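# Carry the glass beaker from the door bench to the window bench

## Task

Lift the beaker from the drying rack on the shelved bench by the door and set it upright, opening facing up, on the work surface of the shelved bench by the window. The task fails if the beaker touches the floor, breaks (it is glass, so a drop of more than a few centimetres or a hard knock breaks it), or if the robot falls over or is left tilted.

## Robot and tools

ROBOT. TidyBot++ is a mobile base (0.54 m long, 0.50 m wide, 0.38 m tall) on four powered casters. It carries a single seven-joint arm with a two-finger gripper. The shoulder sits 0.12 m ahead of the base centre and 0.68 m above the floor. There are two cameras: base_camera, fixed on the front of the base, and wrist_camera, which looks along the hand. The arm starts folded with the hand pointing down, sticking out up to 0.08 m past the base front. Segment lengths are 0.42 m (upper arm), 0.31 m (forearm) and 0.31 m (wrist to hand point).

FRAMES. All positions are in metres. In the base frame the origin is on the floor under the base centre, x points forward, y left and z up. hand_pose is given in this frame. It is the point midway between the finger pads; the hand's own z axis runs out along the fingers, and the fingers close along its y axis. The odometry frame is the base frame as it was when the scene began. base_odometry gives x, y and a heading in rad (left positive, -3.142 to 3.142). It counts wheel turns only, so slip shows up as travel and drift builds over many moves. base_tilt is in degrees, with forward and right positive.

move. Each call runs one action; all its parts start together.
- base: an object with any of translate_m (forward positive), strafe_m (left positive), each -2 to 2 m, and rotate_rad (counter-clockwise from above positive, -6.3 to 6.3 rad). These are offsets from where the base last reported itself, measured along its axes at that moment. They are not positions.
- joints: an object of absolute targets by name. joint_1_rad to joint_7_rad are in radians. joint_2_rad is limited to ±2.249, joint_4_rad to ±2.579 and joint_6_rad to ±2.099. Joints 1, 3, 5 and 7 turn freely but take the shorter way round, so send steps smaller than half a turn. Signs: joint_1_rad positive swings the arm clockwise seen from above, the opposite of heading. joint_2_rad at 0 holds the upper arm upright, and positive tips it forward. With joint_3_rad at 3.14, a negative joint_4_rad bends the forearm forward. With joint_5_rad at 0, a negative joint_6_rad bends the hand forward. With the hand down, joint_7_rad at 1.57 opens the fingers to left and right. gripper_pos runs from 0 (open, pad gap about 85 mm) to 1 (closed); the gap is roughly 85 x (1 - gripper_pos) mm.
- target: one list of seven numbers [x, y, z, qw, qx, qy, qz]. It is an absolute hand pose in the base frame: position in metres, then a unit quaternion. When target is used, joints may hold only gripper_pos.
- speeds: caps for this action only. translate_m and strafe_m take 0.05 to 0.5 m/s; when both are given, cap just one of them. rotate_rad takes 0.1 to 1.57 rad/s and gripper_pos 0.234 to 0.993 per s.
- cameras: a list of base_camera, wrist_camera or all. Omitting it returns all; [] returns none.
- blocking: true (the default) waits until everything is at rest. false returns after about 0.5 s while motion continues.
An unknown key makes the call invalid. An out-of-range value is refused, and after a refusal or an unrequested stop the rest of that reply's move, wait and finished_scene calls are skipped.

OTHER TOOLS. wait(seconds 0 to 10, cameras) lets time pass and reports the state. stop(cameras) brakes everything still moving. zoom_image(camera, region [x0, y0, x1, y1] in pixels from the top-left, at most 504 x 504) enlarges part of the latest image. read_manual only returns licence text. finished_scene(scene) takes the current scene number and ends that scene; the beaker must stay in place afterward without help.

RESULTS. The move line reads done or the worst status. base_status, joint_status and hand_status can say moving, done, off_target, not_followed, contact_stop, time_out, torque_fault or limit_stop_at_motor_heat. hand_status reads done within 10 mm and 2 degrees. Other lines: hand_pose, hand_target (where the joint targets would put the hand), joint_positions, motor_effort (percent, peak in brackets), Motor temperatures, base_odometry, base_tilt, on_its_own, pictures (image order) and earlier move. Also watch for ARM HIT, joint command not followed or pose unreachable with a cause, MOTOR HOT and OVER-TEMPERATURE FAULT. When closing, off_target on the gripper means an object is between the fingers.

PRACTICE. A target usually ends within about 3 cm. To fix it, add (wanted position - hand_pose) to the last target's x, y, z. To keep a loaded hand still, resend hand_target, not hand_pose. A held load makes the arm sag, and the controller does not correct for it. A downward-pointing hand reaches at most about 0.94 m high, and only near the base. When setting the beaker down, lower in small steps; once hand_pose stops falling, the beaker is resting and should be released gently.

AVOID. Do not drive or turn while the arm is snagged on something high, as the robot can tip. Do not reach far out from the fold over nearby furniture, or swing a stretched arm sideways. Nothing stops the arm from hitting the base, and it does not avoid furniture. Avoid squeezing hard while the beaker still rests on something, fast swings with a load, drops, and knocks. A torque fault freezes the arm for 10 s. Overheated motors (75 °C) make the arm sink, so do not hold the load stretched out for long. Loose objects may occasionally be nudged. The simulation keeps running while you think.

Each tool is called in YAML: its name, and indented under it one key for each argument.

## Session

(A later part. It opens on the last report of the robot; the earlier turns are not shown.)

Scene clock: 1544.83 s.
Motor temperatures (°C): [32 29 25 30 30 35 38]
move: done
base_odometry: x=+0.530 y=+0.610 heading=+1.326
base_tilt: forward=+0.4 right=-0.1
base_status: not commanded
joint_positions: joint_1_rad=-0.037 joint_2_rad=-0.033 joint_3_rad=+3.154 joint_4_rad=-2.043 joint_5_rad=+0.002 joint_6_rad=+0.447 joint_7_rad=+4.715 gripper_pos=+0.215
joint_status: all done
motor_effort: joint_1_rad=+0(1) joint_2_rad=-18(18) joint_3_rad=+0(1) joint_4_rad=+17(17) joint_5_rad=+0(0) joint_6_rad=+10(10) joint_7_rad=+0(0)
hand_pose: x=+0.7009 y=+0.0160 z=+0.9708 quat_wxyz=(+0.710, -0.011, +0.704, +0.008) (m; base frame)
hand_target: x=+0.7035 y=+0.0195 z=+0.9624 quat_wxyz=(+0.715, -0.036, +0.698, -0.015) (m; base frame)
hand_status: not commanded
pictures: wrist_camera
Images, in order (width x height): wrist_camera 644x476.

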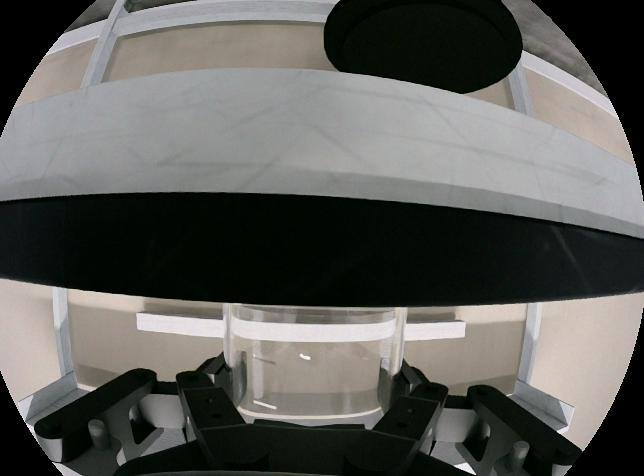

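move:
  joints: {"joint_2_rad": -0.006, "joint_4_rad": -2.0735, "joint_6_rad": 0.510}
  cameras: ["wrist_camera"]

Scene clock: 1552.93 s.
Motor temperatures (°C): [32 29 25 30 30 35 38]
move: done
base_odometry: x=+0.530 y=+0.610 heading=+1.326
base_tilt: forward=+0.4 right=-0.1
base_status: not commanded
joint_positions: joint_1_rad=-0.037 joint_2_rad=-0.032 joint_3_rad=+3.154 joint_4_rad=-2.045 joint_5_rad=+0.002 joint_6_rad=+0.452 joint_7_rad=+4.715 gripper_pos=+0.215
joint_status: all done
motor_effort: joint_1_rad=+0(1) joint_2_rad=-16(17) joint_3_rad=+0(1) joint_4_rad=+16(17) joint_5_rad=+0(0) joint_6_rad=+9(10) joint_7_rad=+0(0)
hand_pose: x=+0.7009 y=+0.0160 z=+0.9707 quat_wxyz=(+0.710, -0.011, +0.704, +0.008) (m; base frame)
hand_target: x=+0.7039 y=+0.0195 z=+0.9569 quat_wxyz=(+0.712, -0.037, +0.701, -0.015) (m; base frame)
hand_status: not commanded
pictures: wrist_camera
Images, in order (width x height): wrist_camera 644x476.

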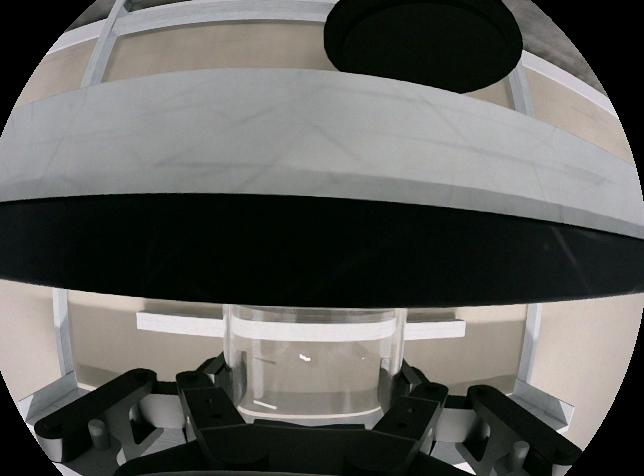

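move:
  joints: {"joint_2_rad": -0.002, "joint_4_rad": -2.0785, "joint_6_rad": 0.514}
  cameras: []

Scene clock: 1557.70 s.
Motor temperatures (°C): [32 29 25 30 30 35 38]
move: done
base_odometry: x=+0.530 y=+0.610 heading=+1.326
base_tilt: forward=+0.4 right=-0.1
base_status: not commanded
joint_positions: joint_1_rad=-0.037 joint_2_rad=-0.030 joint_3_rad=+3.154 joint_4_rad=-2.048 joint_5_rad=+0.002 joint_6_rad=+0.459 joint_7_rad=+4.715 gripper_pos=+0.215
joint_status: all done
motor_effort: joint_1_rad=+0(1) joint_2_rad=-16(17) joint_3_rad=+0(1) joint_4_rad=+15(17) joint_5_rad=+0(1) joint_6_rad=+9(10) joint_7_rad=+0(0)
hand_pose: x=+0.7010 y=+0.0161 z=+0.9706 quat_wxyz=(+0.712, -0.011, +0.703, +0.008) (m; base frame)
hand_target: x=+0.7042 y=+0.0196 z=+0.9529 quat_wxyz=(+0.710, -0.037, +0.703, -0.015) (m; base frame)
hand_status: not commanded
pictures: none
No camera images: "cameras" was empty.

move:
  joints: {"joint_2_rad": -0.0085, "joint_4_rad": -2.0705, "joint_6_rad": 0.510}
  cameras: []

move:
  joints: {"gripper_pos": 0.17}
  speeds: {"gripper_pos": 0.234}
  cameras: ["wrist_camera"]

Scene clock: 1581.63 s.
Motor temperatures (°C): [32 29 25 30 30 35 38]
move: done
base_odometry: x=+0.530 y=+0.610 heading=+1.326
base_tilt: forward=+0.3 right=-0.1
base_status: not commanded
joint_positions: joint_1_rad=-0.037 joint_2_rad=-0.030 joint_3_rad=+3.154 joint_4_rad=-2.048 joint_5_rad=+0.002 joint_6_rad=+0.459 joint_7_rad=+4.715 gripper_pos=+0.215
joint_status: all done
motor_effort: joint_1_rad=-1(1) joint_2_rad=-16(18) joint_3_rad=-1(1) joint_4_rad=+16(16) joint_5_rad=+0(0) joint_6_rad=+9(9) joint_7_rad=+0(0)
hand_pose: x=+0.7010 y=+0.0161 z=+0.9705 quat_wxyz=(+0.712, -0.011, +0.703, +0.008) (m; base frame)
hand_target: x=+0.7036 y=+0.0195 z=+0.9601 quat_wxyz=(+0.714, -0.036, +0.700, -0.015) (m; base frame)
hand_status: not commanded
pictures: none
No camera images: "cameras" was empty.

Scene clock: 1582.20 s.
Motor temperatures (°C): [32 29 25 30 30 35 38]
move: done
base_odometry: x=+0.530 y=+0.610 heading=+1.326
base_tilt: forward=+0.4 right=-0.1
base_status: not commanded
joint_positions: joint_1_rad=-0.037 joint_2_rad=-0.030 joint_3_rad=+3.154 joint_4_rad=-2.048 joint_5_rad=+0.002 joint_6_rad=+0.459 joint_7_rad=+4.715 gripper_pos=+0.172
joint_status: all done
motor_effort: joint_1_rad=+0(1) joint_2_rad=-16(18) joint_3_rad=+0(1) joint_4_rad=+16(16) joint_5_rad=+0(0) joint_6_rad=+10(10) joint_7_rad=+0(0)
hand_pose: x=+0.7010 y=+0.0161 z=+0.9704 quat_wxyz=(+0.711, -0.011, +0.703, +0.008) (m; base frame)
hand_target: x=+0.7036 y=+0.0195 z=+0.9601 quat_wxyz=(+0.714, -0.036, +0.700, -0.015) (m; base frame)
hand_status: not commanded
pictures: wrist_camera
Images, in order (width x height): wrist_camera 644x476.

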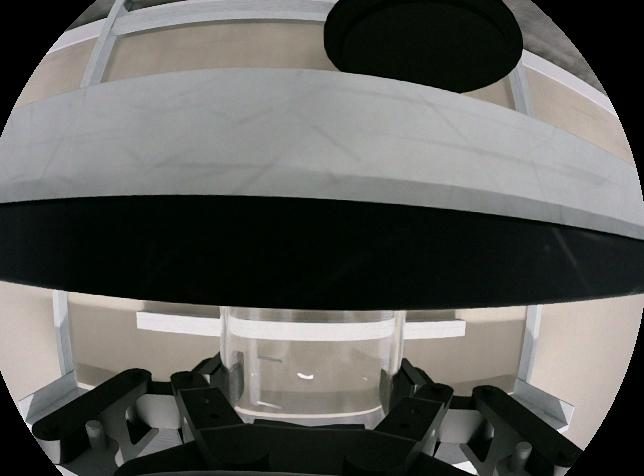

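move:
  joints: {"gripper_pos": 0.0}
  speeds: {"gripper_pos": 0.234}
  cameras: ["wrist_camera"]

Scene clock: 1587.67 s.
Motor temperatures (°C): [32 29 25 30 30 35 38]
move: done
base_odometry: x=+0.530 y=+0.610 heading=+1.326
base_tilt: forward=+0.3 right=-0.1
base_status: not commanded
joint_positions: joint_1_rad=-0.037 joint_2_rad=-0.030 joint_3_rad=+3.154 joint_4_rad=-2.048 joint_5_rad=+0.002 joint_6_rad=+0.459 joint_7_rad=+4.715 gripper_pos=+0.000
joint_status: all done
motor_effort: joint_1_rad=+0(2) joint_2_rad=-16(18) joint_3_rad=+0(1) joint_4_rad=+16(16) joint_5_rad=+0(0) joint_6_rad=+9(10) joint_7_rad=+0(0)
hand_pose: x=+0.7010 y=+0.0161 z=+0.9704 quat_wxyz=(+0.711, -0.011, +0.703, +0.008) (m; base frame)
hand_target: x=+0.7036 y=+0.0195 z=+0.9601 quat_wxyz=(+0.714, -0.036, +0.700, -0.015) (m; base frame)
hand_status: not commanded
pictures: wrist_camera
Images, in order (width x height): wrist_camera 644x476.

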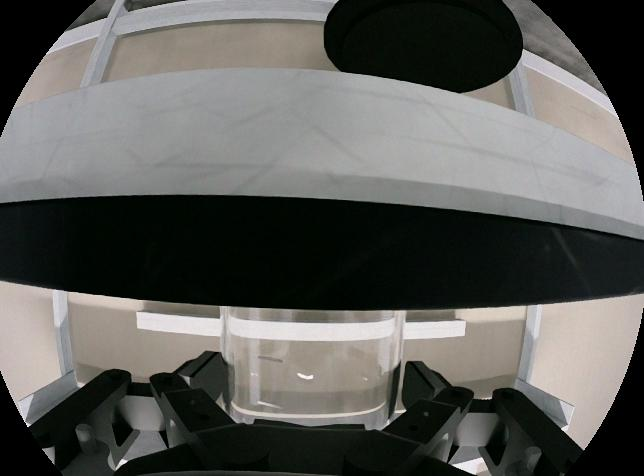

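zoom_image:
  camera: "wrist_camera"
  region: [140, 280, 500, 476]

Scaled by 1.400.

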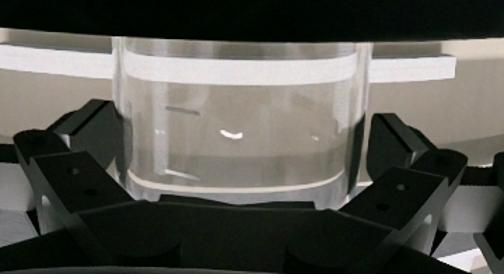

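move:
  base: {"translate_m": -0.12, "strafe_m": -0.006}
  speeds: {"translate_m": 0.1}
  cameras: ["wrist_camera"]

Scene clock: 1625.97 s.
Motor temperatures (°C): [32 29 25 30 30 35 38]
move: done
base_odometry: x=+0.507 y=+0.491 heading=+1.326
base_tilt: forward=+0.3 right=-0.1
base_status: done
joint_positions: joint_1_rad=-0.037 joint_2_rad=-0.023 joint_3_rad=+3.154 joint_4_rad=-2.048 joint_5_rad=+0.002 joint_6_rad=+0.459 joint_7_rad=+4.715 gripper_pos=+0.000
joint_status: not commanded
motor_effort: joint_1_rad=+0(1) joint_2_rad=-17(19) joint_3_rad=+0(1) joint_4_rad=+16(16) joint_5_rad=+0(1) joint_6_rad=+9(10) joint_7_rad=+0(0)
hand_pose: x=+0.7031 y=+0.0161 z=+0.9662 quat_wxyz=(+0.709, -0.011, +0.705, +0.008) (m; base frame)
hand_target: x=+0.7036 y=+0.0195 z=+0.9601 quat_wxyz=(+0.714, -0.036, +0.700, -0.015) (m; base frame)
hand_status: not commanded
pictures: wrist_camera
Images, in order (width x height): wrist_camera 644x476.

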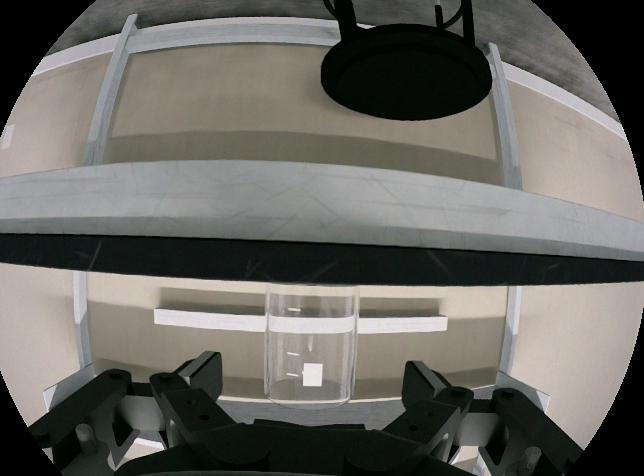

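zoom_image:
  camera: "wrist_camera"
  region: [230, 270, 400, 420]

Scaled by 2.965.

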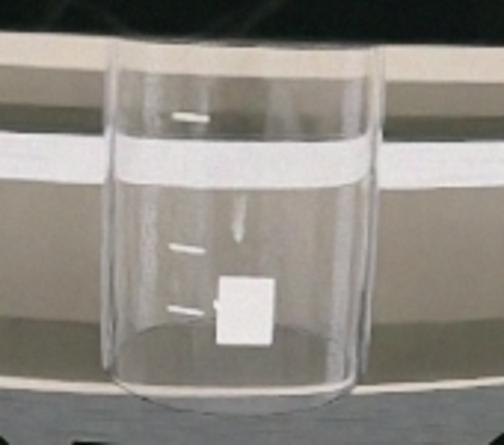

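zoom_image:
  camera: "wrist_camera"
  region: [255, 350, 370, 415]

zoom_image:
  camera: "wrist_camera"
  region: [255, 270, 370, 335]

Scaled by 4.383.

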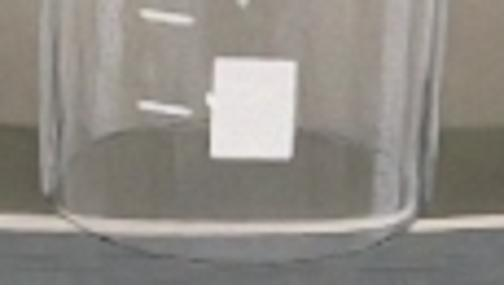

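Scaled by 4.383.

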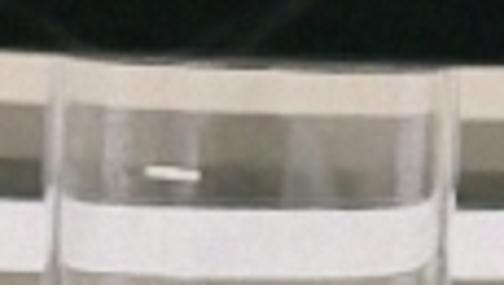

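move:
  joints: {"joint_2_rad": -0.24, "joint_4_rad": -1.63, "joint_6_rad": -0.30, "joint_7_rad": 1.70}
  cameras: ["wrist_camera"]

Scene clock: 1726.80 s.
Motor temperatures (°C): [32 29 25 30 30 35 38]
move: done
base_odometry: x=+0.507 y=+0.491 heading=+1.326
base_tilt: forward=+0.4 right=+0.0
base_status: not commanded
joint_positions: joint_1_rad=-0.037 joint_2_rad=-0.216 joint_3_rad=+3.154 joint_4_rad=-1.674 joint_5_rad=+0.002 joint_6_rad=-0.238 joint_7_rad=+1.770 gripper_pos=+0.000
joint_status: all done
motor_effort: joint_1_rad=+0(2) joint_2_rad=-13(19) joint_3_rad=+0(1) joint_4_rad=+17(18) joint_5_rad=+0(0) joint_6_rad=+10(10) joint_7_rad=+0(1)
hand_pose: x=+0.6500 y=+0.0135 z=+1.0894 quat_wxyz=(+0.057, +0.745, +0.084, +0.659) (m; base frame)
hand_target: x=+0.6372 y=+0.0161 z=+1.1100 quat_wxyz=(+0.033, +0.746, +0.060, +0.663) (m; base frame)
hand_status: not commanded
pictures: wrist_camera
Images, in order (width x height): wrist_camera 644x476.

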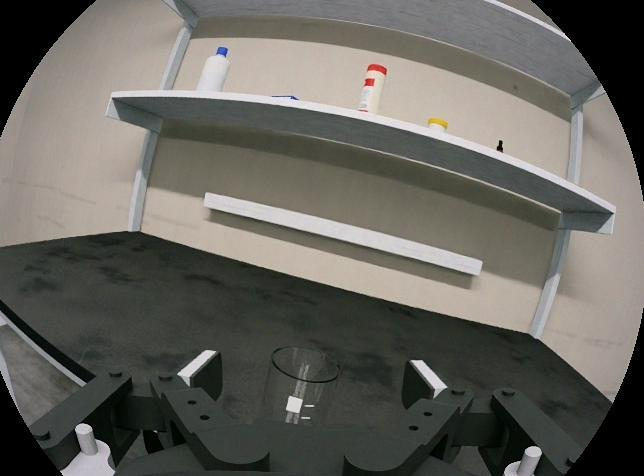

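zoom_image:
  camera: "wrist_camera"
  region: [240, 320, 370, 430]

Scaled by 3.877.

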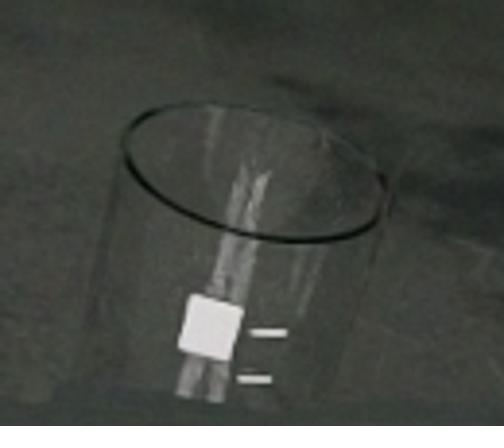

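finished_scene:
  scene: 2

The scene is finished: the task was done.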